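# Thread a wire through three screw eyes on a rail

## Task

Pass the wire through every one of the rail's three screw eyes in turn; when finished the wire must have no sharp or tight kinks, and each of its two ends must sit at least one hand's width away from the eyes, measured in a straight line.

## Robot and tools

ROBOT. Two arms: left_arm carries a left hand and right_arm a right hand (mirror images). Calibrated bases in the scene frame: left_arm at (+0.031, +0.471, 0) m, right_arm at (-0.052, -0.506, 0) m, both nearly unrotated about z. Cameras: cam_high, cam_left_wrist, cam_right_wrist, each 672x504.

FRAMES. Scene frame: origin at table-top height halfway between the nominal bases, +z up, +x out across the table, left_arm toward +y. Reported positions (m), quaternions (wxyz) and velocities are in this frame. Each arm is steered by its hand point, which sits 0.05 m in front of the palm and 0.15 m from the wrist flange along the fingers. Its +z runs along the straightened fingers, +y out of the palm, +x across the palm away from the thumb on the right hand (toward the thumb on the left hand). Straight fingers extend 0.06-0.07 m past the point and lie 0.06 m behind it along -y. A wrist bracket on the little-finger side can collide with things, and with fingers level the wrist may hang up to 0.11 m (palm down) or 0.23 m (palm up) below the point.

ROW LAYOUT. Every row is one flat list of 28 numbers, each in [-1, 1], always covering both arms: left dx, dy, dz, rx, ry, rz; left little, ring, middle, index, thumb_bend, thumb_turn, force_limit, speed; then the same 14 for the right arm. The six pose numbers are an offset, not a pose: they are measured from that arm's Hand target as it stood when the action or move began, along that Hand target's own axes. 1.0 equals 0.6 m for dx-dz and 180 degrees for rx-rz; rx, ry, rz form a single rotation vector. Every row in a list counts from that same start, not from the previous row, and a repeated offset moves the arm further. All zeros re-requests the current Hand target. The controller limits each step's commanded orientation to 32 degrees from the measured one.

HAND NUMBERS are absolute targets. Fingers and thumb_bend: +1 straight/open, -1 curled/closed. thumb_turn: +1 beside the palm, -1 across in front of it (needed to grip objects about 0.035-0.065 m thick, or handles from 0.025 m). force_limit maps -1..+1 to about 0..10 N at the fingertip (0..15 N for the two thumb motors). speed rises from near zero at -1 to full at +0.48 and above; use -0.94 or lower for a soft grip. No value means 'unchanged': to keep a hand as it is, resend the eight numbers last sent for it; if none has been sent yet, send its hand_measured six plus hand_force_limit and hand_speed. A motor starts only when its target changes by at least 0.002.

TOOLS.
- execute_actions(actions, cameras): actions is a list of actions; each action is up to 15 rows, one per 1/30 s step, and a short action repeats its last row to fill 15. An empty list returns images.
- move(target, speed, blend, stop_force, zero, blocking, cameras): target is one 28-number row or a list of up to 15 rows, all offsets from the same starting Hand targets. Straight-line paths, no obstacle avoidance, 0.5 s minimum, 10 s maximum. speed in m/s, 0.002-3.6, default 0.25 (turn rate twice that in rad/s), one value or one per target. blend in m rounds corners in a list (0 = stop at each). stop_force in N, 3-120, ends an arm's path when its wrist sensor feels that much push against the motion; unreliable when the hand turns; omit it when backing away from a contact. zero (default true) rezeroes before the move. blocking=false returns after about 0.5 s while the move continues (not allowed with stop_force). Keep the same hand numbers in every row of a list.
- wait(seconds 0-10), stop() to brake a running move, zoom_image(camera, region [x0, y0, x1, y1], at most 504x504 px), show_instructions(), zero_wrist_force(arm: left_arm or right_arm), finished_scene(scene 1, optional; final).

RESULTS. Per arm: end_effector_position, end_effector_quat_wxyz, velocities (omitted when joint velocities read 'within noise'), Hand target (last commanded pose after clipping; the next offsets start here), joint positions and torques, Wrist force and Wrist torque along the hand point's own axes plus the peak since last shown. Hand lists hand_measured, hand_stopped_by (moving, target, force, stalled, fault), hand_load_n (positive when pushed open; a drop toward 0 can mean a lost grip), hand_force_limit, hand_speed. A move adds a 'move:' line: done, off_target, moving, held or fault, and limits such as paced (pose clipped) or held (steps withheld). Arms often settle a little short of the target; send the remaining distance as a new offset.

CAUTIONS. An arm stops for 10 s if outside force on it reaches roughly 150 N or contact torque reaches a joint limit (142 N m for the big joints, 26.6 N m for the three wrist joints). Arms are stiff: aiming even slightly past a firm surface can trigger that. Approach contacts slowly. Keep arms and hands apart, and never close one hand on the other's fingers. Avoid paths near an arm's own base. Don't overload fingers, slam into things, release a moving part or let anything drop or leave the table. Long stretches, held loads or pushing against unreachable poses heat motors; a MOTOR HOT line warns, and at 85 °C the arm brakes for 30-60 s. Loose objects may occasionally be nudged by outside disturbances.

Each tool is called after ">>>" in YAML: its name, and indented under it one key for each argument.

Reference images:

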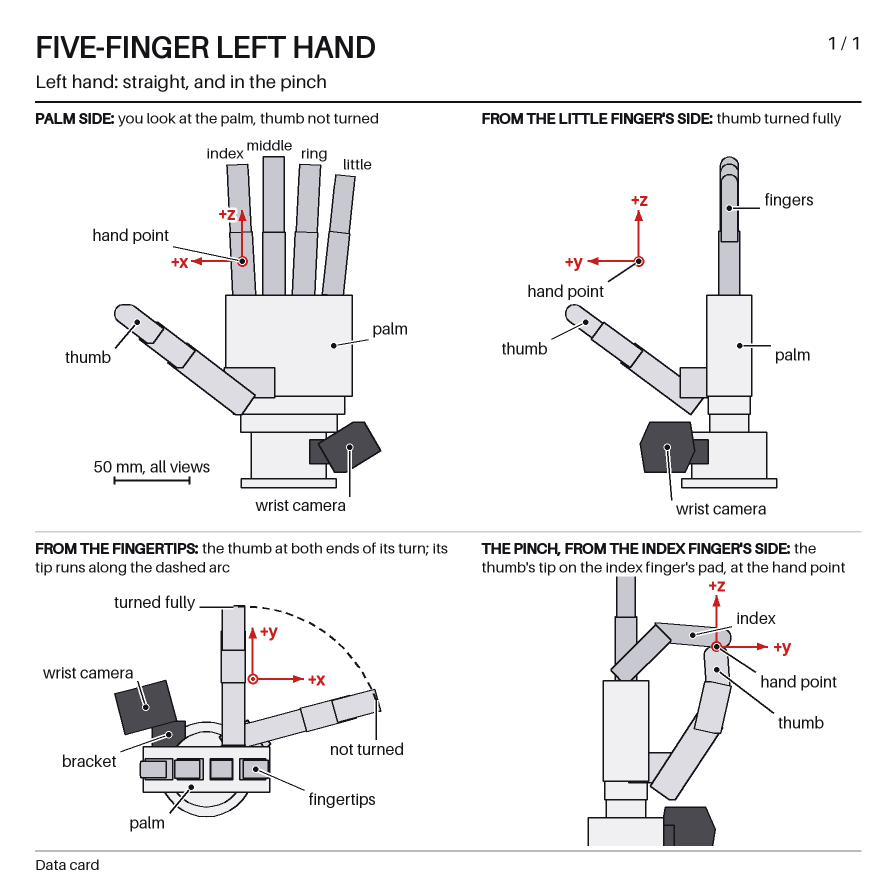

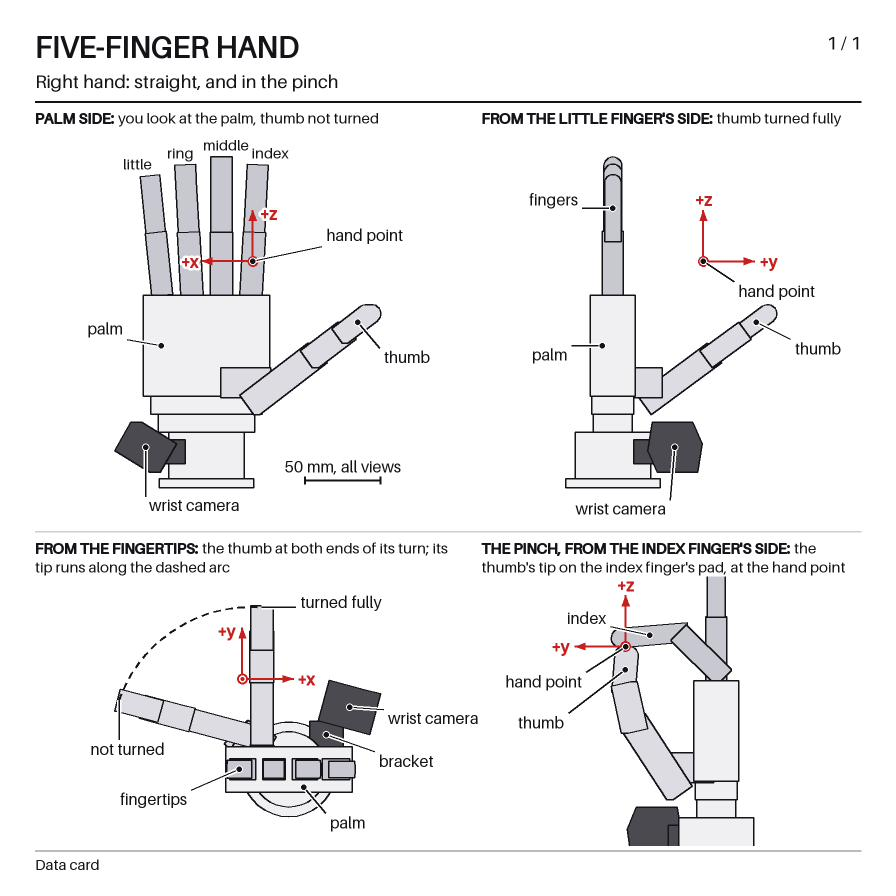

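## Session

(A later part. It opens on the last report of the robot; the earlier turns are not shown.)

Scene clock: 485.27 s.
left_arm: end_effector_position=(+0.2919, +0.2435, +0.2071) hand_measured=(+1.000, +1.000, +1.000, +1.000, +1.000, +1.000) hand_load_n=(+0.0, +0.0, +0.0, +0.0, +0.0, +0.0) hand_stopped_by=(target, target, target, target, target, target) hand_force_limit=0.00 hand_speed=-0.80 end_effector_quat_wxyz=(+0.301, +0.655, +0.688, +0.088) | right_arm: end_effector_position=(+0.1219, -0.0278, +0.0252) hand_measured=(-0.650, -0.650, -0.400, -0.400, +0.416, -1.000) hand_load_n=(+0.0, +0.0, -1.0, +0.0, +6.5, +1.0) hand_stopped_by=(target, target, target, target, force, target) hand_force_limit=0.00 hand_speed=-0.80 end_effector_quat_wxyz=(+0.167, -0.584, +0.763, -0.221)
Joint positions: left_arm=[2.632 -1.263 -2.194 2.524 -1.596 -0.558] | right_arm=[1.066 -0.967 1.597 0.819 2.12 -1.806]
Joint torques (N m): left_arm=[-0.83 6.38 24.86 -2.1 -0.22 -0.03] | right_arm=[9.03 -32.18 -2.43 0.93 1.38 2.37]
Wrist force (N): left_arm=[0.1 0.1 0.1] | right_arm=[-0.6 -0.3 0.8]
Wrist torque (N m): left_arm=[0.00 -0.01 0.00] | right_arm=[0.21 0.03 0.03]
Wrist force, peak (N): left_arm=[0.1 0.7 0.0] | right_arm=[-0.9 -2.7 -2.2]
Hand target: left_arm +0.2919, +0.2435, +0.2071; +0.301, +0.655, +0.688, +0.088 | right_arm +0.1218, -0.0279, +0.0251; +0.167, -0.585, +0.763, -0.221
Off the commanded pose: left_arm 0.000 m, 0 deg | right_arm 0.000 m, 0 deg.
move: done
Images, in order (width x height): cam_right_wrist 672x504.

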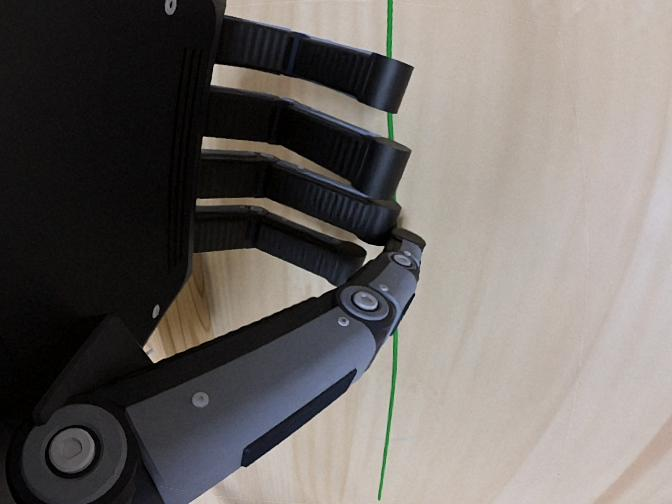

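>>> move:
  target: [0,0,0,0,0,0,1,1,1,1,1,1,0,-0.8,0,-0.0795,-0.1272,0,0,0,-0.65,-0.65,-0.65,-0.4,0.35,0.2,0.0,0.2]
  cameras: []

>>> move:
  target: [0,0,0,0,0,0,1,1,1,1,1,1,0,-0.8,0,0,0,0,-0.265,-0.424,-0.65,-0.65,-0.65,-0.4,0.35,0.2,0.0,0.2]
  cameras: ["all"]

Scene clock: 542.40 s.
left_arm: end_effector_position=(+0.2919, +0.2435, +0.2071) hand_measured=(+1.000, +1.000, +1.000, +1.000, +1.000, +1.000) hand_load_n=(+0.0, +0.0, +0.0, +0.0, +0.0, +0.0) hand_stopped_by=(target, target, target, target, target, target) hand_force_limit=0.00 hand_speed=-0.80 end_effector_quat_wxyz=(+0.301, +0.655, +0.688, +0.088) | right_arm: end_effector_position=(+0.1216, -0.0276, +0.1150) hand_measured=(-0.650, -0.650, -0.436, -0.400, +0.374, +0.200) hand_load_n=(+0.0, +0.0, +0.0, +0.5, +0.0, +0.0) hand_stopped_by=(target, target, force, target, force, target) hand_force_limit=0.00 hand_speed=0.20 end_effector_quat_wxyz=(+0.167, -0.585, +0.763, -0.221) end_effector_velocity=(-0.001, -0.001, +0.001) end_effector_angular_velocity=(-0.003, +0.001, +0.001)
Joint positions: left_arm=[2.632 -1.263 -2.194 2.524 -1.596 -0.558] | right_arm=[1.066 -1.074 1.508 1.016 2.12 -1.806]
Joint velocities: left_arm=[within noise] | right_arm=[0 -0.001 0 0.005 0 0]
Joint torques (N m): left_arm=[0.11 6.68 24.79 -2.02 -0.24 -0.15] | right_arm=[7.11 -41.64 -15.75 3.73 2.58 1.62]
Wrist force (N): left_arm=[0.2 0.1 0.2] | right_arm=[-0.7 -0.1 0.4]
Wrist torque (N m): left_arm=[0.01 -0.02 0.01] | right_arm=[0.26 0.06 -0.05]
Wrist force, peak (N): left_arm=[-0.5 0.6 0.0] | right_arm=[-0.2 0.7 2.4]
Hand target: left_arm +0.2919, +0.2435, +0.2071; +0.301, +0.655, +0.688, +0.088 | right_arm +0.1217, -0.0276, +0.1151; +0.167, -0.585, +0.763, -0.221
Off the commanded pose: left_arm 0.000 m, 0 deg | right_arm 0.000 m, 0 deg.
move: done
No camera images: "cameras" was empty.

Scene clock: 546.03 s.
left_arm: end_effector_position=(+0.2919, +0.2435, +0.2071) hand_measured=(+1.000, +1.000, +1.000, +1.000, +1.000, +1.000) hand_load_n=(+0.0, +0.0, +0.0, +0.0, +0.0, +0.0) hand_stopped_by=(target, target, target, target, target, target) hand_force_limit=0.00 hand_speed=-0.80 end_effector_quat_wxyz=(+0.301, +0.655, +0.688, +0.088) | right_arm: end_effector_position=(+0.1218, -0.0276, +0.1152) hand_measured=(-0.650, -0.650, -0.436, -0.400, +0.374, +0.200) hand_load_n=(+0.0, +0.0, +0.0, +0.0, +0.0, +0.0) hand_stopped_by=(target, target, force, target, force, target) hand_force_limit=0.00 hand_speed=0.20 end_effector_quat_wxyz=(-0.272, +0.953, -0.126, +0.037) end_effector_velocity=(+0.000, +0.000, +0.000) end_effector_angular_velocity=(-0.001, -0.001, +0.006)
Joint positions: left_arm=[2.632 -1.263 -2.194 2.524 -1.596 -0.558] | right_arm=[0.783 -1.238 1.648 0.657 1.325 -3.562]
Joint velocities: left_arm=[within noise] | right_arm=[0.001 0.001 0 0 -0.001 -0.006]
Joint torques (N m): left_arm=[-0.18 6.82 24.44 -2.18 -0.22 -0.06] | right_arm=[8.64 -34.7 -5.2 0.89 -1.54 -2.08]
Wrist force (N): left_arm=[0.0 0.1 0.0] | right_arm=[-1.0 -0.3 0.8]
Wrist torque (N m): left_arm=[0.01 0.00 -0.01] | right_arm=[0.22 0.12 -0.13]
Wrist force, peak (N): left_arm=[-0.4 0.1 0.4] | right_arm=[-1.1 -0.7 0.9]
Hand target: left_arm +0.2919, +0.2435, +0.2071; +0.301, +0.655, +0.688, +0.088 | right_arm +0.1217, -0.0276, +0.1151; -0.272, +0.953, -0.126, +0.037
Off the commanded pose: left_arm 0.000 m, 0 deg | right_arm 0.000 m, 0 deg.
move: done

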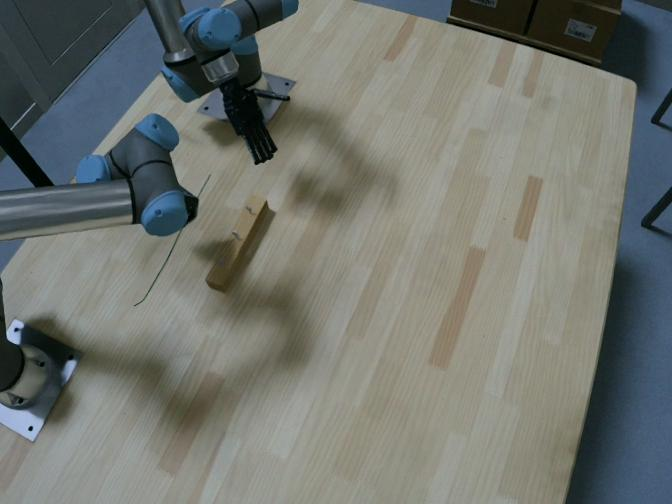

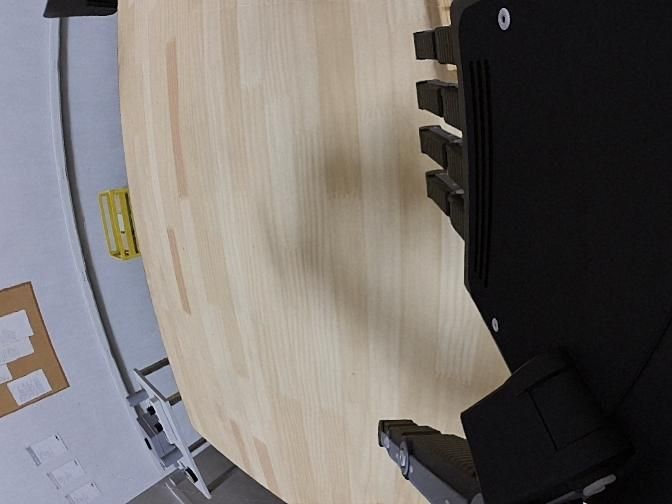

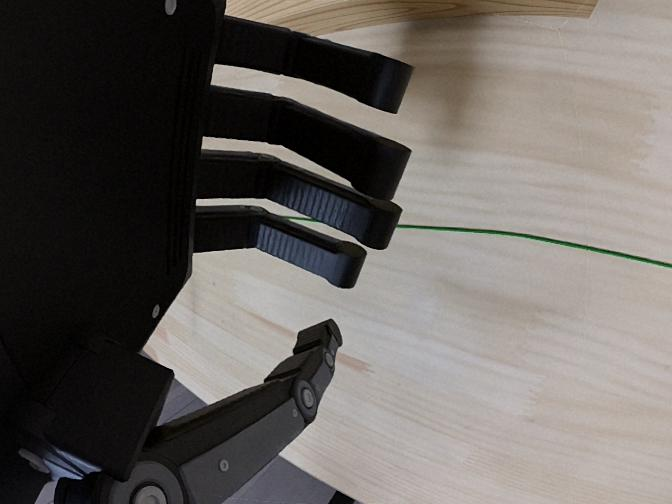

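>>> move:
  target: [0,0,0,0,0,0,1,1,1,1,1,1,0,-0.8,0,0,0,0,0,0,-0.65,-0.65,-0.66,-0.4,0.3,-0.2,-0.4,-0.5]
  cameras: ["cam_right_wrist"]

>>> zoom_image:
  camera: "cam_right_wrist"
  region: [250, 150, 450, 400]

Scene clock: 549.60 s.
left_arm: end_effector_position=(+0.2919, +0.2435, +0.2071) hand_measured=(+1.000, +1.000, +1.000, +1.000, +1.000, +1.000) hand_load_n=(+0.0, +0.0, +0.0, +0.0, +0.0, +0.0) hand_stopped_by=(target, target, target, target, target, target) hand_force_limit=0.00 hand_speed=-0.80 end_effector_quat_wxyz=(+0.301, +0.655, +0.688, +0.088) | right_arm: end_effector_position=(+0.1217, -0.0276, +0.1151) hand_measured=(-0.650, -0.650, -0.660, -0.400, +0.300, -0.200) hand_load_n=(+0.0, +0.0, +0.0, +0.0, +0.0, +0.0) hand_stopped_by=(target, target, target, target, target, target) hand_force_limit=-0.40 hand_speed=-0.50 end_effector_quat_wxyz=(-0.272, +0.953, -0.126, +0.037)
Joint positions: left_arm=[2.632 -1.263 -2.194 2.524 -1.596 -0.558] | right_arm=[0.783 -1.238 1.648 0.657 1.325 -3.562]
Joint torques (N m): left_arm=[-0.24 6.95 24.1 -2.14 -0.2 0.06] | right_arm=[8.95 -36.44 -5.82 2.14 -1.54 -1.76]
Wrist force (N): left_arm=[0.1 0.1 0.0] | right_arm=[-0.7 -0.3 0.6]
Wrist torque (N m): left_arm=[0.01 -0.03 0.00] | right_arm=[0.24 0.06 -0.08]
Wrist force, peak (N): left_arm=[0.5 0.4 0.0] | right_arm=[-1.1 -0.1 1.0]
Hand target: left_arm +0.2919, +0.2435, +0.2071; +0.301, +0.655, +0.688, +0.088 | right_arm +0.1217, -0.0276, +0.1151; -0.272, +0.953, -0.126, +0.037
Off the commanded pose: left_arm 0.000 m, 0 deg | right_arm 0.000 m, 0 deg.
move: done
Images, in order (width x height): cam_right_wrist 672x504.

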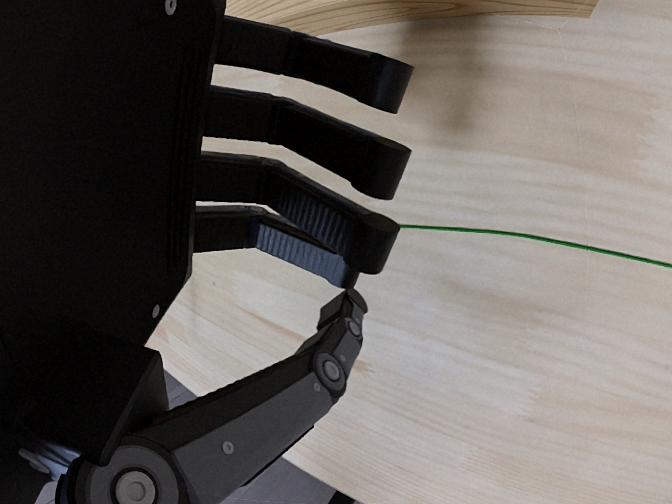

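Scaled by 2.016 from the camera's 672x504 image, which has a finer 960x720 frame.

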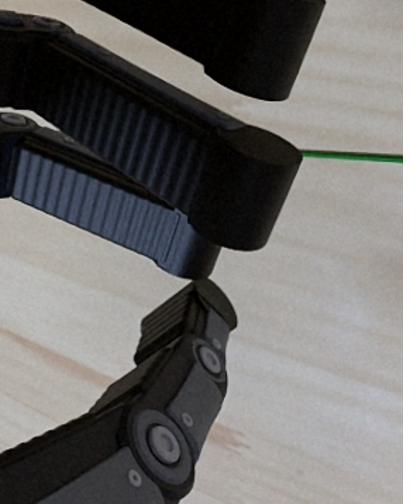

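>>> move:
  target: [0,0,0,0,0,0,1,1,1,1,1,1,0,-0.8,0,0,0,0,0,0,-0.65,-0.65,-0.66,-0.4,0.3,-0.6,-0.4,-0.7]
  cameras: ["cam_right_wrist"]

>>> zoom_image:
  camera: "cam_right_wrist"
  region: [250, 150, 450, 400]

Scene clock: 553.37 s.
left_arm: end_effector_position=(+0.2919, +0.2435, +0.2071) hand_measured=(+1.000, +1.000, +1.000, +1.000, +1.000, +1.000) hand_load_n=(+0.0, +0.0, +0.0, +0.0, +0.0, +0.0) hand_stopped_by=(target, target, target, target, target, target) hand_force_limit=0.00 hand_speed=-0.80 end_effector_quat_wxyz=(+0.301, +0.655, +0.688, +0.088) | right_arm: end_effector_position=(+0.1217, -0.0276, +0.1151) hand_measured=(-0.650, -0.650, -0.660, -0.400, +0.300, -0.276) hand_load_n=(+0.0, +0.0, +0.0, -0.5, +0.5, +4.5) hand_stopped_by=(target, target, target, target, target, force) hand_force_limit=-0.40 hand_speed=-0.70 end_effector_quat_wxyz=(-0.272, +0.953, -0.126, +0.037)
Joint positions: left_arm=[2.632 -1.263 -2.194 2.524 -1.596 -0.558] | right_arm=[0.783 -1.238 1.648 0.657 1.325 -3.562]
Joint torques (N m): left_arm=[-0.38 6.86 24.11 -2.05 -0.18 -0.09] | right_arm=[9.12 -35.99 -5.77 1.29 -1.33 -1.16]
Wrist force (N): left_arm=[0.0 0.1 -0.1] | right_arm=[-0.9 -0.6 0.7]
Wrist torque (N m): left_arm=[0.03 -0.01 0.00] | right_arm=[0.18 0.10 -0.10]
Wrist force, peak (N): left_arm=[0.5 0.3 0.4] | right_arm=[-1.1 -0.4 1.0]
Hand target: left_arm +0.2919, +0.2435, +0.2071; +0.301, +0.655, +0.688, +0.088 | right_arm +0.1217, -0.0276, +0.1151; -0.272, +0.953, -0.126, +0.037
Off the commanded pose: left_arm 0.000 m, 0 deg | right_arm 0.000 m, 0 deg.
move: done
Images, in order (width x height): cam_right_wrist 672x504.

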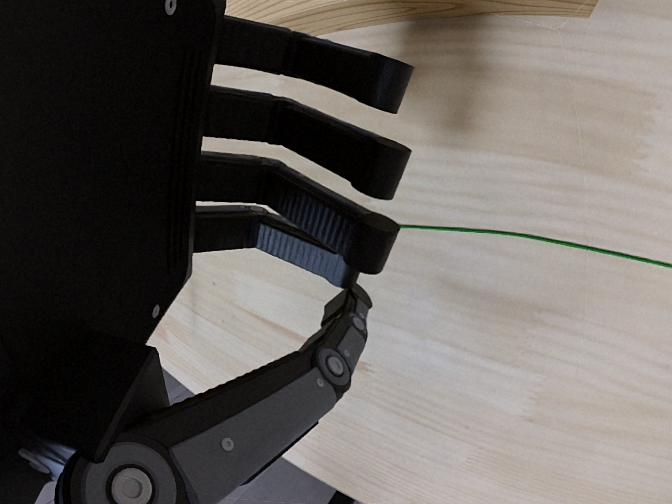

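Scaled by 2.016 from the camera's 672x504 image, which has a finer 960x720 frame.

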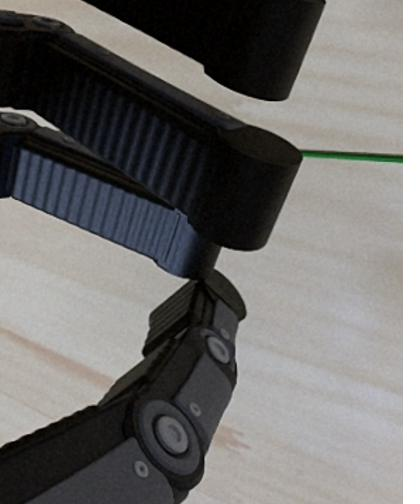

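>>> move:
  target: [0,0,0,0,0,0,1,1,1,1,1,1,0,-0.8,0.05,0.0839,0.1343,0,0,0,-0.65,-0.65,-0.66,-0.4,0.3,0.3,-0.4,0]
  cameras: []

>>> move:
  target: [0,0,0,0,0,0,1,1,1,1,1,1,0,-0.8,0,0.0221,0.0353,0,0,0,-0.65,-0.65,-0.66,-0.4,0.3,0.3,-0.4,0]
  cameras: ["cam_right_wrist"]
  speed: 0.01
  stop_force: 3

Scene clock: 564.90 s.
left_arm: end_effector_position=(+0.2919, +0.2435, +0.2071) hand_measured=(+1.000, +1.000, +1.000, +1.000, +1.000, +1.000) hand_load_n=(+0.0, +0.0, +0.0, +0.0, +0.0, +0.0) hand_stopped_by=(target, target, target, target, target, target) hand_force_limit=0.00 hand_speed=-0.80 end_effector_quat_wxyz=(+0.301, +0.655, +0.688, +0.088) | right_arm: end_effector_position=(+0.1507, -0.0357, +0.0203) hand_measured=(-0.650, -0.650, -0.660, -0.400, +0.300, +0.300) hand_load_n=(+0.5, +0.0, +0.0, +0.0, +0.0, +0.0) hand_stopped_by=(target, target, target, target, target, target) hand_force_limit=-0.40 hand_speed=0.00 end_effector_quat_wxyz=(-0.272, +0.953, -0.126, +0.037) end_effector_velocity=(+0.001, +0.001, -0.001) end_effector_angular_velocity=(+0.002, -0.002, +0.001)
Joint positions: left_arm=[2.632 -1.263 -2.194 2.524 -1.596 -0.558] | right_arm=[0.719 -1.11 1.742 0.45 1.295 -3.62]
Joint velocities: left_arm=[within noise] | right_arm=[0 0.002 0 -0.005 -0.001 -0.001]
Joint torques (N m): left_arm=[-0.65 6.68 24.04 -2.2 -0.32 0.13] | right_arm=[-0.19 -26.63 -18.62 0.12 1.01 1.17]
Wrist force (N): left_arm=[-0.3 0.3 0.1] | right_arm=[-0.9 -0.2 0.6]
Wrist torque (N m): left_arm=[0.04 0.04 -0.03] | right_arm=[0.25 0.10 -0.13]
Wrist force, peak (N): left_arm=[0.3 0.5 0.1] | right_arm=[-1.6 -1.7 -1.0]
Hand target: left_arm +0.2919, +0.2435, +0.2071; +0.301, +0.655, +0.688, +0.088 | right_arm +0.1508, -0.0357, +0.0202; -0.272, +0.953, -0.126, +0.037
Off the commanded pose: left_arm 0.000 m, 0 deg | right_arm 0.000 m, 0 deg.
move: done
No camera images: "cameras" was empty.

Scene clock: 567.80 s.
left_arm: end_effector_position=(+0.2919, +0.2435, +0.2071) hand_measured=(+1.000, +1.000, +1.000, +1.000, +1.000, +1.000) hand_load_n=(+0.0, +0.0, +0.0, +0.0, +0.0, +0.0) hand_stopped_by=(target, target, target, target, target, target) hand_force_limit=0.00 hand_speed=-0.80 end_effector_quat_wxyz=(+0.301, +0.655, +0.688, +0.088) | right_arm: end_effector_position=(+0.1508, -0.0358, +0.0023) hand_measured=(-0.650, -0.650, -0.660, -0.400, +0.300, +0.300) hand_load_n=(+0.0, +0.0, +0.0, -3.0, +0.0, +0.0) hand_stopped_by=(target, target, target, target, target, target) hand_force_limit=-0.40 hand_speed=0.00 end_effector_quat_wxyz=(-0.272, +0.953, -0.126, +0.037)
Joint positions: left_arm=[2.632 -1.263 -2.194 2.524 -1.596 -0.558] | right_arm=[0.719 -1.084 1.757 0.409 1.295 -3.62]
Joint torques (N m): left_arm=[-0.13 6.15 24.71 -2.16 -0.34 -0.04] | right_arm=[-8.42 -38.39 -25.49 1.46 1.67 -2.08]
Wrist force (N): left_arm=[-0.1 0.1 0.3] | right_arm=[-0.8 -2.6 -1.1]
Wrist torque (N m): left_arm=[-0.01 0.03 -0.02] | right_arm=[0.14 0.08 -0.14]
Wrist force, peak (N): left_arm=[-0.1 0.5 0.3] | right_arm=[-1.4 -7.5 -3.2]
Hand target: left_arm +0.2919, +0.2435, +0.2071; +0.301, +0.655, +0.688, +0.088 | right_arm +0.1508, -0.0358, +0.0023; -0.272, +0.953, -0.126, +0.037 (not the last commanded pose)
Off the commanded pose: left_arm 0.000 m, 0 deg | right_arm 0.007 m, 0 deg.
move: contact (right_arm)
Images, in order (width x height): cam_right_wrist 672x504.

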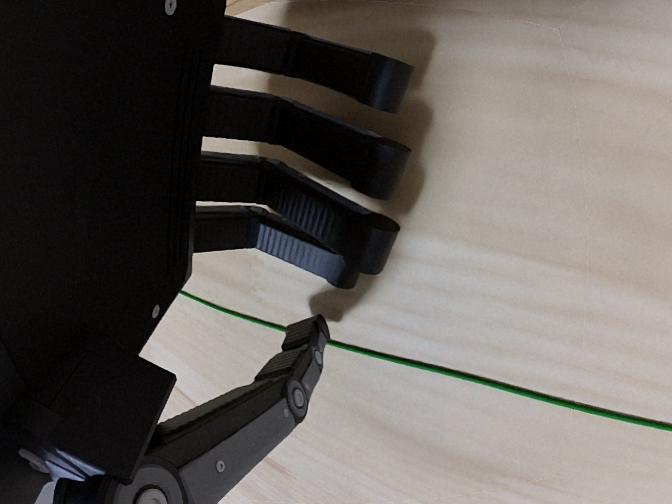

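>>> move:
  target: [0,0,0,0,0,0,1,1,1,1,1,1,0,-0.8,0,-0.0177,-0.0283,0,0,0,-0.65,-0.65,-0.66,-0.75,0.3,-0.28,-0.4,0]
  cameras: []

>>> move:
  target: [0,0,0,0,0,0,1,1,1,1,1,1,0,-0.8,0,0.0265,0.0424,0,0,0,-0.65,-0.65,-0.66,-0.75,0.3,-0.28,-0.4,0]
  cameras: ["cam_right_wrist"]
  speed: 0.01
  stop_force: 3

Scene clock: 571.90 s.
left_arm: end_effector_position=(+0.2919, +0.2435, +0.2071) hand_measured=(+1.000, +1.000, +1.000, +1.000, +1.000, +1.000) hand_load_n=(+0.0, +0.5, +0.0, +0.0, +0.0, +0.0) hand_stopped_by=(target, target, target, target, target, target) hand_force_limit=0.00 hand_speed=-0.80 end_effector_quat_wxyz=(+0.301, +0.655, +0.688, +0.088) | right_arm: end_effector_position=(+0.1509, -0.0356, +0.0225) hand_measured=(-0.650, -0.650, -0.660, -0.750, +0.300, -0.208) hand_load_n=(+0.0, +0.0, +0.0, +0.0, +0.0, +9.5) hand_stopped_by=(target, target, target, target, target, force) hand_force_limit=-0.40 hand_speed=0.00 end_effector_quat_wxyz=(-0.272, +0.953, -0.126, +0.037) end_effector_velocity=(+0.000, +0.001, -0.001) end_effector_angular_velocity=(+0.002, -0.001, +0.001)
Joint positions: left_arm=[2.632 -1.263 -2.194 2.524 -1.596 -0.558] | right_arm=[0.719 -1.113 1.74 0.455 1.295 -3.62]
Joint velocities: left_arm=[within noise] | right_arm=[0 0.002 0 -0.005 0 0]
Joint torques (N m): left_arm=[-0.52 6.15 23.99 -2.1 -0.27 -0.09] | right_arm=[8.46 -27.15 -4.8 0.03 1.22 2.26]
Wrist force (N): left_arm=[0.0 0.1 -0.1] | right_arm=[-0.8 -0.3 0.8]
Wrist torque (N m): left_arm=[0.01 -0.02 0.00] | right_arm=[0.22 0.08 -0.13]
Wrist force, peak (N): left_arm=[0.1 0.5 0.3] | right_arm=[-0.9 -2.8 -1.3]
Hand target: left_arm +0.2919, +0.2435, +0.2071; +0.301, +0.655, +0.688, +0.088 | right_arm +0.1508, -0.0357, +0.0223; -0.272, +0.953, -0.126, +0.037
Off the commanded pose: left_arm 0.000 m, 0 deg | right_arm 0.000 m, 0 deg.
move: done
No camera images: "cameras" was empty.

Scene clock: 574.90 s.
left_arm: end_effector_position=(+0.2919, +0.2435, +0.2071) hand_measured=(+1.000, +1.000, +1.000, +1.000, +1.000, +1.000) hand_load_n=(+0.0, +0.0, +0.0, +0.0, +0.0, +0.0) hand_stopped_by=(target, target, target, target, target, target) hand_force_limit=0.00 hand_speed=-0.80 end_effector_quat_wxyz=(+0.301, +0.655, +0.688, +0.088) | right_arm: end_effector_position=(+0.1508, -0.0358, +0.0028) hand_measured=(-0.650, -0.650, -0.660, -0.750, +0.300, -0.208) hand_load_n=(+0.0, +0.0, +0.0, +0.0, +0.0, +10.0) hand_stopped_by=(target, target, target, target, target, force) hand_force_limit=-0.40 hand_speed=0.00 end_effector_quat_wxyz=(-0.272, +0.953, -0.126, +0.037)
Joint positions: left_arm=[2.632 -1.263 -2.194 2.524 -1.596 -0.558] | right_arm=[0.719 -1.085 1.757 0.41 1.295 -3.62]
Joint torques (N m): left_arm=[-0.18 5.96 24.55 -2.09 -0.27 0.02] | right_arm=[-7.03 -37.53 -25.86 1.92 0.11 -2.04]
Wrist force (N): left_arm=[-0.1 0.1 -0.2] | right_arm=[-0.7 -1.8 -2.1]
Wrist torque (N m): left_arm=[0.02 0.01 -0.01] | right_arm=[0.17 0.07 -0.11]
Wrist force, peak (N): left_arm=[0.3 0.4 0.3] | right_arm=[-0.1 -4.0 -5.3]
Hand target: left_arm +0.2919, +0.2435, +0.2071; +0.301, +0.655, +0.688, +0.088 | right_arm +0.1508, -0.0358, +0.0028; -0.272, +0.953, -0.126, +0.037 (not the last commanded pose)
Off the commanded pose: left_arm 0.000 m, 0 deg | right_arm 0.010 m, 0 deg.
move: contact (right_arm)
Images, in order (width x height): cam_right_wrist 672x504.

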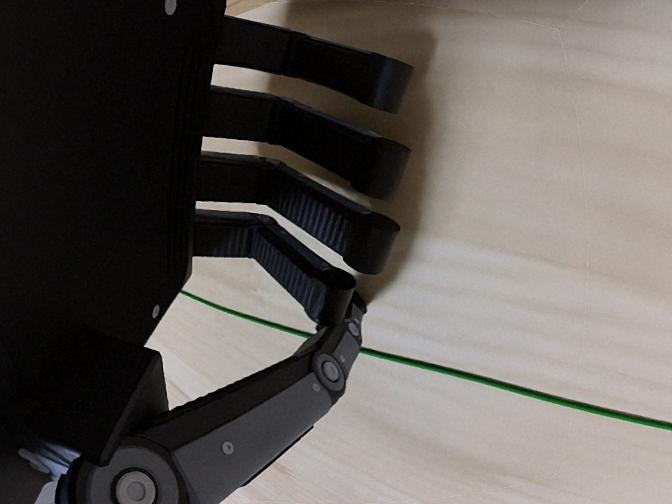

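>>> move:
  target:
    - [0,0,0,0,0,0,1,1,1,1,1,1,0,-0.8,0,-0.0177,-0.0283,0,0,0,-0.65,-0.65,-0.66,-0.4,0.3,0.3,-0.4,0]
    - [0,0,0,0,0,0,1,1,1,1,1,1,0,-0.8,-0.0633,-0.0177,-0.0283,0,-0.0324,-0.0518,-0.65,-0.65,-0.66,-0.4,0.3,0.3,-0.4,0]
  cameras: ["cam_right_wrist"]
  speed: 0.1

Scene clock: 599.77 s.
left_arm: end_effector_position=(+0.2919, +0.2435, +0.2071) hand_measured=(+1.000, +1.000, +1.000, +1.000, +1.000, +1.000) hand_load_n=(+0.0, +0.0, +0.0, +0.0, -0.5, +0.0) hand_stopped_by=(target, target, target, target, target, target) hand_force_limit=0.00 hand_speed=-0.80 end_effector_quat_wxyz=(+0.301, +0.655, +0.688, +0.088) | right_arm: end_effector_position=(+0.1141, -0.0258, +0.0227) hand_measured=(-0.650, -0.650, -0.660, -0.400, +0.300, +0.300) hand_load_n=(+0.0, +0.0, +0.0, +0.0, +0.0, +0.0) hand_stopped_by=(target, target, target, target, target, target) hand_force_limit=-0.40 hand_speed=0.00 end_effector_quat_wxyz=(-0.274, +0.961, -0.034, +0.011)
Joint positions: left_arm=[2.632 -1.263 -2.194 2.524 -1.596 -0.558] | right_arm=[0.776 -1.1 1.729 0.492 1.233 -3.747]
Joint torques (N m): left_arm=[-0.05 6.69 24.23 -2.25 -0.34 -0.02] | right_arm=[-9.66 -39.06 -14.23 0.26 1.15 2.35]
Wrist force (N): left_arm=[0.1 0.1 0.3] | right_arm=[-0.8 -0.2 0.4]
Wrist torque (N m): left_arm=[-0.01 -0.01 0.00] | right_arm=[0.26 0.11 -0.12]
Wrist force, peak (N): left_arm=[-0.2 0.3 0.5] | right_arm=[-0.6 -2.0 -2.3]
Hand target: left_arm +0.2919, +0.2435, +0.2071; +0.301, +0.655, +0.688, +0.088 | right_arm +0.1141, -0.0258, +0.0227; -0.274, +0.961, -0.034, +0.011
Off the commanded pose: left_arm 0.000 m, 0 deg | right_arm 0.000 m, 0 deg.
move: done
Images, in order (width x height): cam_right_wrist 672x504.

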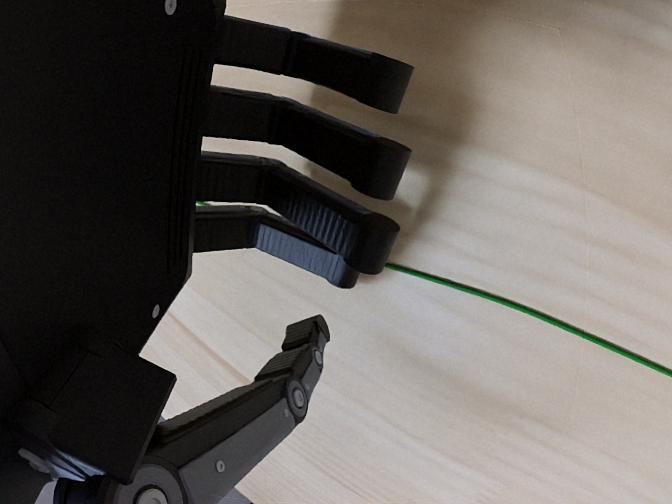

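>>> move:
  target: [0,0,0,0,0,0,1,1,1,1,1,1,0,-0.8,0.0133,0.0155,0.0248,0,0.0059,0.0094,-0.65,-0.65,-0.66,-0.4,0.3,0.3,-0.4,0]
  cameras: ["cam_right_wrist"]
  speed: 0.05
  stop_force: 5

>>> zoom_image:
  camera: "cam_right_wrist"
  region: [200, 150, 450, 400]

Scene clock: 607.60 s.
left_arm: end_effector_position=(+0.2919, +0.2435, +0.2071) hand_measured=(+1.000, +1.000, +1.000, +1.000, +1.000, +1.000) hand_load_n=(+0.0, +0.0, +0.0, +0.0, +0.0, +0.0) hand_stopped_by=(target, target, target, target, target, target) hand_force_limit=0.00 hand_speed=-0.80 end_effector_quat_wxyz=(+0.301, +0.655, +0.688, +0.088) | right_arm: end_effector_position=(+0.1221, -0.0265, +0.0052) hand_measured=(-0.650, -0.650, -0.660, -0.400, +0.300, +0.300) hand_load_n=(+0.0, +0.0, +0.0, +0.5, +0.0, +0.0) hand_stopped_by=(target, target, target, target, target, target) hand_force_limit=-0.40 hand_speed=0.00 end_effector_quat_wxyz=(-0.274, +0.960, -0.051, +0.016)
Joint positions: left_arm=[2.632 -1.263 -2.194 2.524 -1.596 -0.558] | right_arm=[0.765 -1.075 1.742 0.447 1.244 -3.724]
Joint torques (N m): left_arm=[0.03 6.12 24.61 -2.38 -0.38 -0.03] | right_arm=[9.13 -40.04 -25.77 0.61 -1.91 -2.1]
Wrist force (N): left_arm=[0.3 -0.1 0.0] | right_arm=[-1.1 -0.2 0.5]
Wrist torque (N m): left_arm=[-0.02 -0.06 0.02] | right_arm=[0.24 0.14 -0.10]
Wrist force, peak (N): left_arm=[-0.1 0.5 0.2] | right_arm=[-1.1 -0.9 0.6]
Hand target: left_arm +0.2919, +0.2435, +0.2071; +0.301, +0.655, +0.688, +0.088 | right_arm +0.1221, -0.0265, +0.0052; -0.274, +0.960, -0.051, +0.016
Off the commanded pose: left_arm 0.000 m, 0 deg | right_arm 0.000 m, 0 deg.
move: done
Images, in order (width x height): cam_right_wrist 672x504.

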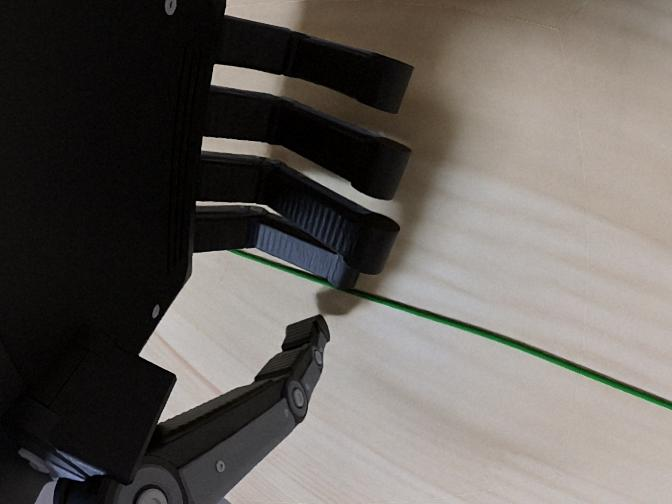

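Scaled by 2.016 from the camera's 672x504 image, which has a finer 960x720 frame.

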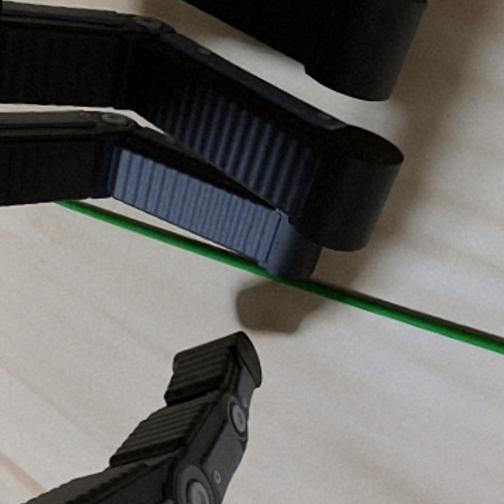

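>>> move:
  target: [0,0,0,0,0,0,1,1,1,1,1,1,0,-0.8,-0.005,0.0044,0.0071,0,0,0,-0.65,-0.65,-0.66,-0.4,0.3,0.3,-0.4,0]
  cameras: ["cam_right_wrist"]
  speed: 0.01
  stop_force: 3

>>> zoom_image:
  camera: "cam_right_wrist"
  region: [200, 150, 450, 400]

Scene clock: 617.30 s.
left_arm: end_effector_position=(+0.2919, +0.2435, +0.2071) hand_measured=(+1.000, +1.000, +1.000, +1.000, +1.000, +1.000) hand_load_n=(+0.0, +0.0, +0.5, +0.0, +0.0, +0.0) hand_stopped_by=(target, target, target, target, target, target) hand_force_limit=0.00 hand_speed=-0.80 end_effector_quat_wxyz=(+0.301, +0.655, +0.688, +0.088) | right_arm: end_effector_position=(+0.1204, -0.0262, +0.0024) hand_measured=(-0.650, -0.650, -0.660, -0.400, +0.300, +0.300) hand_load_n=(+0.0, +0.0, +0.0, -2.5, +0.0, +0.0) hand_stopped_by=(target, target, target, target, target, target) hand_force_limit=-0.40 hand_speed=0.00 end_effector_quat_wxyz=(-0.274, +0.960, -0.051, +0.016)
Joint positions: left_arm=[2.632 -1.263 -2.194 2.524 -1.596 -0.558] | right_arm=[0.768 -1.072 1.746 0.439 1.245 -3.721]
Joint torques (N m): left_arm=[-0.11 6.45 25.33 -2.11 -0.21 -0.02] | right_arm=[-10.12 -39.13 -25.7 0.68 -1.68 -2.16]
Wrist force (N): left_arm=[0.1 0.3 0.2] | right_arm=[-1.6 -0.8 -1.1]
Wrist torque (N m): left_arm=[0.02 -0.01 -0.01] | right_arm=[0.22 0.14 -0.12]
Wrist force, peak (N): left_arm=[0.0 0.6 0.2] | right_arm=[1.0 -5.0 -2.8]
Hand target: left_arm +0.2919, +0.2435, +0.2071; +0.301, +0.655, +0.688, +0.088 | right_arm +0.1204, -0.0262, +0.0024; -0.274, +0.960, -0.051, +0.016 (not the last commanded pose)
Off the commanded pose: left_arm 0.000 m, 0 deg | right_arm 0.003 m, 0 deg.
move: contact (right_arm)
Images, in order (width x height): cam_right_wrist 672x504.

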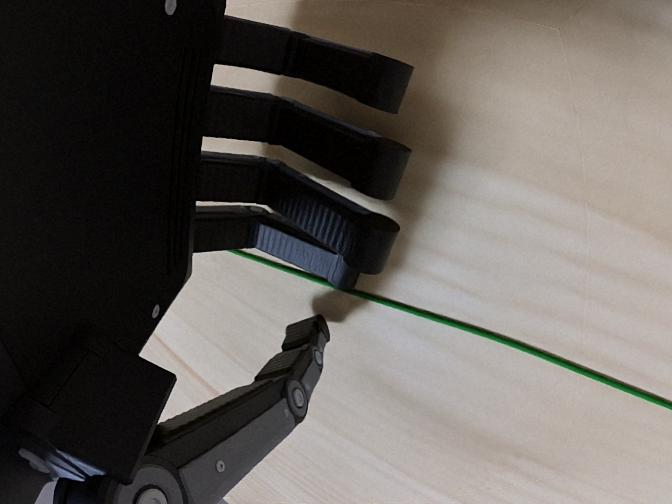

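Scaled by 2.016 from the camera's 672x504 image, which has a finer 960x720 frame.

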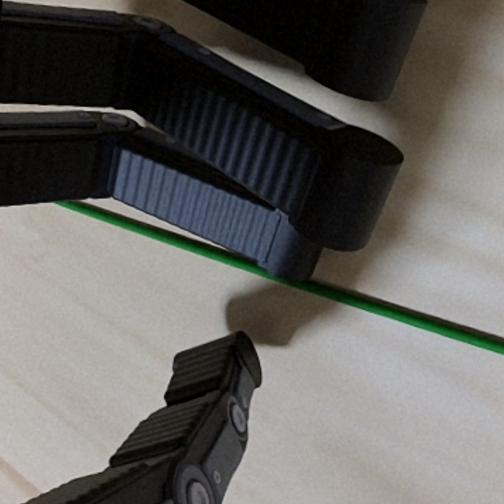

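>>> move:
  target: [0,0,0,0,0,0,1,1,1,1,1,1,0,-0.8,0,0,0,0,0,0,-0.65,-0.65,-0.66,-0.4,0.3,-0.1,-0.4,-0.6]
  cameras: ["cam_right_wrist"]

>>> zoom_image:
  camera: "cam_right_wrist"
  region: [200, 150, 450, 400]

Scene clock: 621.97 s.
left_arm: end_effector_position=(+0.2919, +0.2435, +0.2071) hand_measured=(+1.000, +1.000, +1.000, +1.000, +1.000, +1.000) hand_load_n=(+0.0, +0.0, +0.0, +0.0, +0.0, +0.0) hand_stopped_by=(target, target, target, target, target, target) hand_force_limit=0.00 hand_speed=-0.80 end_effector_quat_wxyz=(+0.301, +0.655, +0.688, +0.088) | right_arm: end_effector_position=(+0.1204, -0.0262, +0.0024) hand_measured=(-0.650, -0.650, -0.660, -0.400, +0.300, -0.100) hand_load_n=(+0.0, +0.0, +0.0, -2.5, +0.0, +1.0) hand_stopped_by=(target, target, target, target, target, target) hand_force_limit=-0.40 hand_speed=-0.60 end_effector_quat_wxyz=(-0.274, +0.960, -0.051, +0.016)
Joint positions: left_arm=[2.632 -1.263 -2.194 2.524 -1.596 -0.558] | right_arm=[0.768 -1.072 1.746 0.439 1.245 -3.721]
Joint torques (N m): left_arm=[-0.28 7 23.91 -2.18 -0.23 0] | right_arm=[-9.67 -38.66 -26.54 0.44 -1.36 -2.23]
Wrist force (N): left_arm=[0.1 0.3 -0.1] | right_arm=[-1.8 -1.7 -1.6]
Wrist torque (N m): left_arm=[0.04 -0.02 0.00] | right_arm=[0.15 0.10 -0.11]
Wrist force, peak (N): left_arm=[0.2 0.6 -0.1] | right_arm=[-1.8 -1.7 -1.9]
Hand target: left_arm +0.2919, +0.2435, +0.2071; +0.301, +0.655, +0.688, +0.088 | right_arm +0.1204, -0.0262, +0.0024; -0.274, +0.960, -0.051, +0.016
Off the commanded pose: left_arm 0.000 m, 0 deg | right_arm 0.000 m, 0 deg.
move: done
Images, in order (width x height): cam_right_wrist 672x504.

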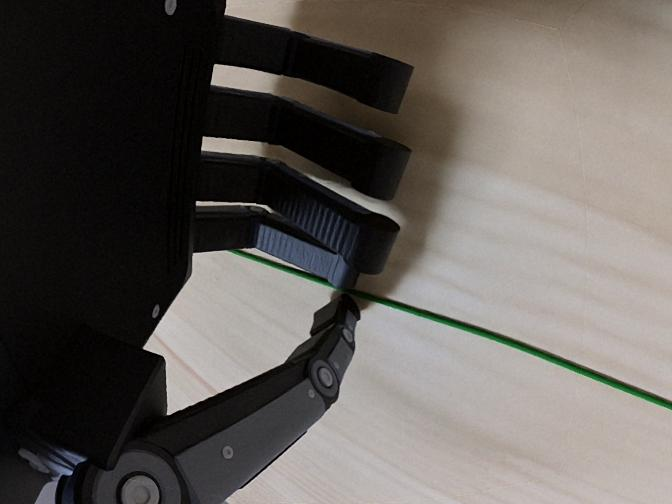

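Scaled by 2.016 from the camera's 672x504 image, which has a finer 960x720 frame.

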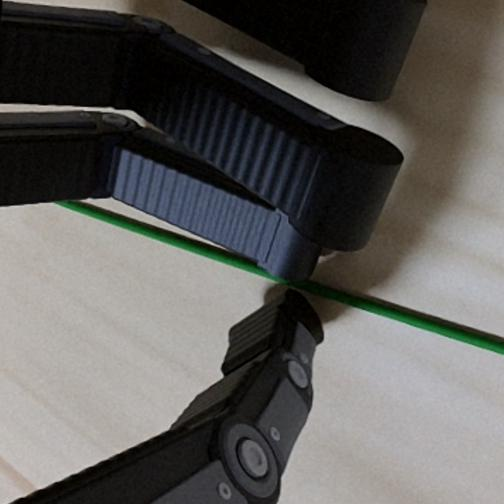

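>>> move:
  target: [0,0,0,0,0,0,1,1,1,1,1,1,0,-0.8,0,0,0,0,0,0,-0.65,-0.65,-0.66,-0.4,0.3,-0.6,-0.2,-0.8]
  cameras: ["cam_right_wrist"]

>>> zoom_image:
  camera: "cam_right_wrist"
  region: [200, 150, 450, 400]

Scene clock: 625.30 s.
left_arm: end_effector_position=(+0.2919, +0.2435, +0.2071) hand_measured=(+1.000, +1.000, +1.000, +1.000, +1.000, +1.000) hand_load_n=(+0.0, +0.0, +0.0, +0.0, +0.0, +0.0) hand_stopped_by=(target, target, target, target, target, target) hand_force_limit=0.00 hand_speed=-0.80 end_effector_quat_wxyz=(+0.301, +0.655, +0.688, +0.088) | right_arm: end_effector_position=(+0.1204, -0.0262, +0.0024) hand_measured=(-0.650, -0.650, -0.660, -0.400, +0.300, -0.188) hand_load_n=(+0.0, +0.0, +0.0, -2.0, +0.5, +6.5) hand_stopped_by=(target, target, target, target, target, force) hand_force_limit=-0.20 hand_speed=-0.80 end_effector_quat_wxyz=(-0.274, +0.960, -0.051, +0.016)
Joint positions: left_arm=[2.632 -1.263 -2.194 2.524 -1.596 -0.558] | right_arm=[0.768 -1.072 1.746 0.439 1.245 -3.721]
Joint torques (N m): left_arm=[-0.13 6.37 25.06 -2.24 -0.39 -0.06] | right_arm=[-9.82 -34.77 -25.16 0.5 -0.08 -2.01]
Wrist force (N): left_arm=[0.2 0.3 0.0] | right_arm=[-3.5 -5.8 -6.3]
Wrist torque (N m): left_arm=[0.03 -0.03 0.01] | right_arm=[-0.05 0.03 -0.04]
Wrist force, peak (N): left_arm=[0.0 0.6 0.1] | right_arm=[-3.5 -5.8 -6.3]
Hand target: left_arm +0.2919, +0.2435, +0.2071; +0.301, +0.655, +0.688, +0.088 | right_arm +0.1204, -0.0262, +0.0024; -0.274, +0.960, -0.051, +0.016
Off the commanded pose: left_arm 0.000 m, 0 deg | right_arm 0.000 m, 0 deg.
move: done
Images, in order (width x height): cam_right_wrist 672x504.

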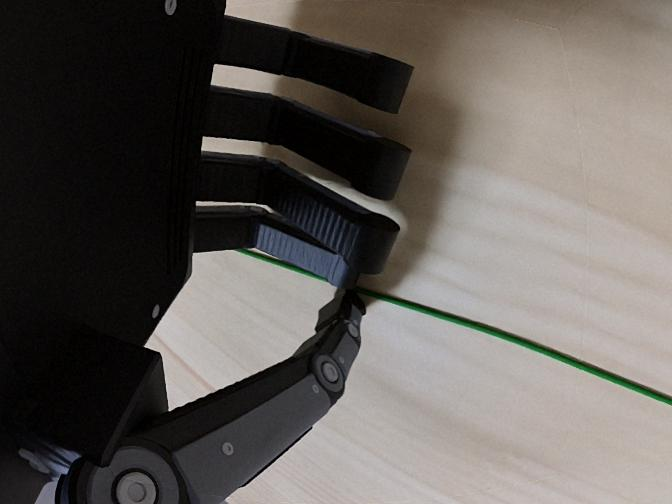

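Scaled by 2.016 from the camera's 672x504 image, which has a finer 960x720 frame.

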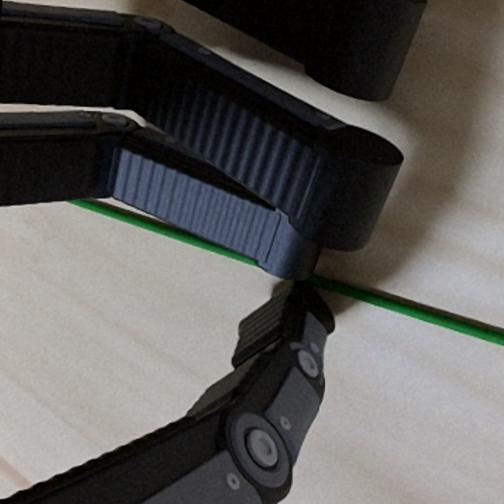

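>>> move:
  target: [0,0,0,0,0,0,1,1,1,1,1,1,0,-0.8,0,-0.0177,-0.0283,0,0,0,-0.65,-0.65,-0.66,-0.4,0.3,-0.6,-0.2,-0.8]
  cameras: ["cam_right_wrist","cam_high"]
  speed: 0.04

>>> zoom_image:
  camera: "cam_right_wrist"
  region: [200, 150, 450, 400]

Scene clock: 631.40 s.
left_arm: end_effector_position=(+0.2919, +0.2435, +0.2071) hand_measured=(+1.000, +1.000, +1.000, +1.000, +1.000, +1.000) hand_load_n=(+0.0, +0.0, +0.0, +0.0, +0.0, +0.0) hand_stopped_by=(target, target, target, target, target, target) hand_force_limit=0.00 hand_speed=-0.80 end_effector_quat_wxyz=(+0.301, +0.655, +0.688, +0.088) | right_arm: end_effector_position=(+0.1205, -0.0260, +0.0225) hand_measured=(-0.650, -0.650, -0.660, -0.400, +0.300, -0.188) hand_load_n=(+0.0, +0.0, +0.0, +0.0, +0.0, +0.0) hand_stopped_by=(target, target, target, target, target, force) hand_force_limit=-0.20 hand_speed=-0.80 end_effector_quat_wxyz=(-0.274, +0.960, -0.051, +0.016)
Joint positions: left_arm=[2.632 -1.263 -2.194 2.524 -1.596 -0.558] | right_arm=[0.768 -1.101 1.729 0.484 1.245 -3.721]
Joint torques (N m): left_arm=[-0.67 6.08 25.01 -2.21 -0.4 -0.1] | right_arm=[8.29 -27.14 -2.45 0.39 -0.47 2.35]
Wrist force (N): left_arm=[0.1 0.1 0.2] | right_arm=[-0.5 -0.4 0.7]
Wrist torque (N m): left_arm=[-0.01 -0.01 0.00] | right_arm=[0.20 0.05 -0.10]
Wrist force, peak (N): left_arm=[0.4 0.2 0.2] | right_arm=[-3.5 -5.5 -6.9]
Hand target: left_arm +0.2919, +0.2435, +0.2071; +0.301, +0.655, +0.688, +0.088 | right_arm +0.1204, -0.0262, +0.0224; -0.274, +0.960, -0.051, +0.016
Off the commanded pose: left_arm 0.000 m, 0 deg | right_arm 0.000 m, 0 deg.
move: done
Images, in order (width x height): cam_high 672x504, cam_right_wrist 672x504.

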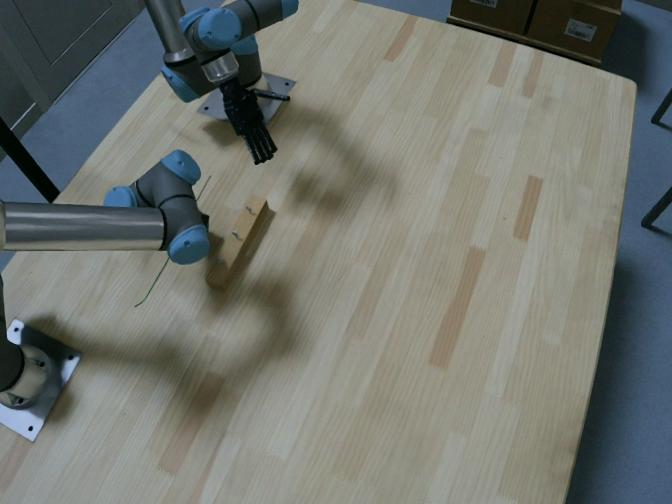

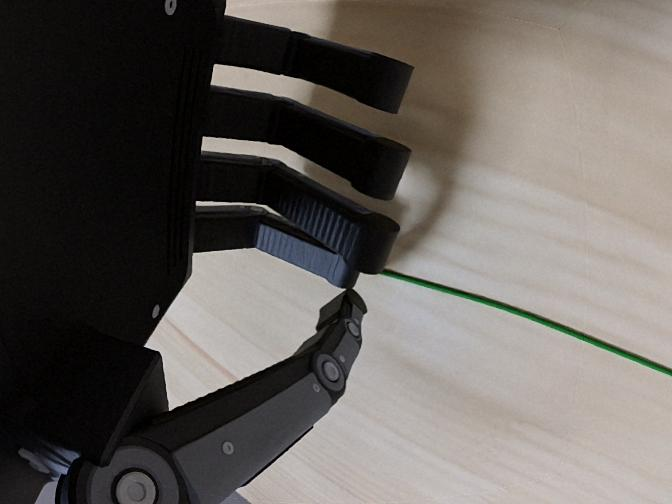

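Scaled by 2.016 from the camera's 672x504 image, which has a finer 960x720 frame.

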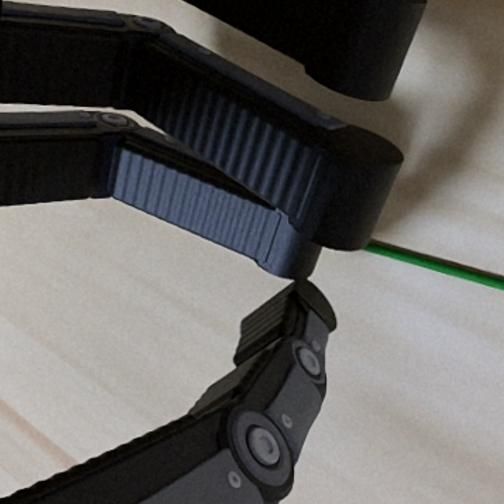

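>>> move:
  target: [0,0,0,0,0,0,1,1,1,1,1,1,0,-0.8,0.009,0.0151,0.0242,0,0,0,-0.65,-0.65,-0.66,-0.37,0.3,0.2,-0.4,0]
  cameras: ["cam_right_wrist"]
  speed: 0.05
  stop_force: 5

>>> zoom_image:
  camera: "cam_right_wrist"
  region: [200, 150, 450, 400]

Scene clock: 642.67 s.
left_arm: end_effector_position=(+0.2919, +0.2435, +0.2071) hand_measured=(+1.000, +1.000, +1.000, +1.000, +1.000, +1.000) hand_load_n=(+0.0, +0.5, +0.0, +0.0, +0.0, +0.0) hand_stopped_by=(target, target, target, target, target, target) hand_force_limit=0.00 hand_speed=-0.80 end_effector_quat_wxyz=(+0.301, +0.655, +0.688, +0.088) | right_arm: end_effector_position=(+0.1258, -0.0268, +0.0053) hand_measured=(-0.650, -0.650, -0.660, -0.370, +0.300, +0.200) hand_load_n=(+0.0, +0.0, +0.0, +0.0, +0.0, +0.0) hand_stopped_by=(target, target, target, target, target, target) hand_force_limit=-0.40 hand_speed=0.00 end_effector_quat_wxyz=(-0.274, +0.960, -0.051, +0.016)
Joint positions: left_arm=[2.632 -1.263 -2.194 2.524 -1.596 -0.558] | right_arm=[0.758 -1.072 1.737 0.45 1.241 -3.731]
Joint torques (N m): left_arm=[0.12 6.61 24.72 -2.29 -0.43 -0.06] | right_arm=[8.84 -39.63 -26.18 1.13 1.22 2.3]
Wrist force (N): left_arm=[0.1 0.0 0.3] | right_arm=[-1.0 -0.3 0.5]
Wrist torque (N m): left_arm=[-0.02 -0.01 0.00] | right_arm=[0.25 0.12 -0.02]
Wrist force, peak (N): left_arm=[-0.1 0.4 0.6] | right_arm=[-1.0 -0.4 0.8]
Hand target: left_arm +0.2919, +0.2435, +0.2071; +0.301, +0.655, +0.688, +0.088 | right_arm +0.1258, -0.0268, +0.0053; -0.274, +0.960, -0.051, +0.016
Off the commanded pose: left_arm 0.000 m, 0 deg | right_arm 0.000 m, 0 deg.
move: done
Images, in order (width x height): cam_right_wrist 672x504.

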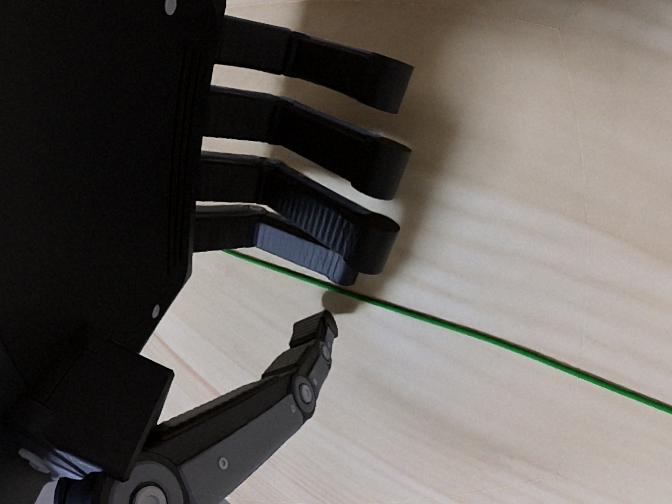

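Scaled by 2.016 from the camera's 672x504 image, which has a finer 960x720 frame.

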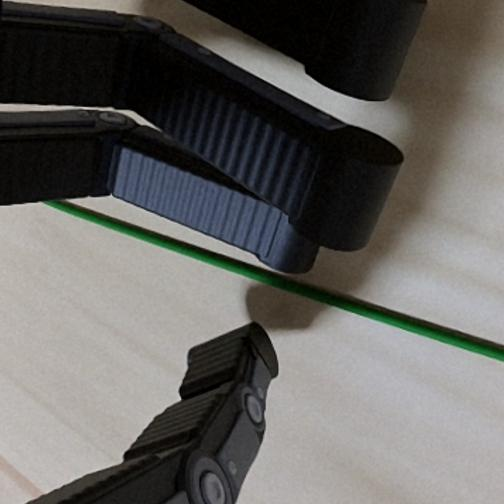

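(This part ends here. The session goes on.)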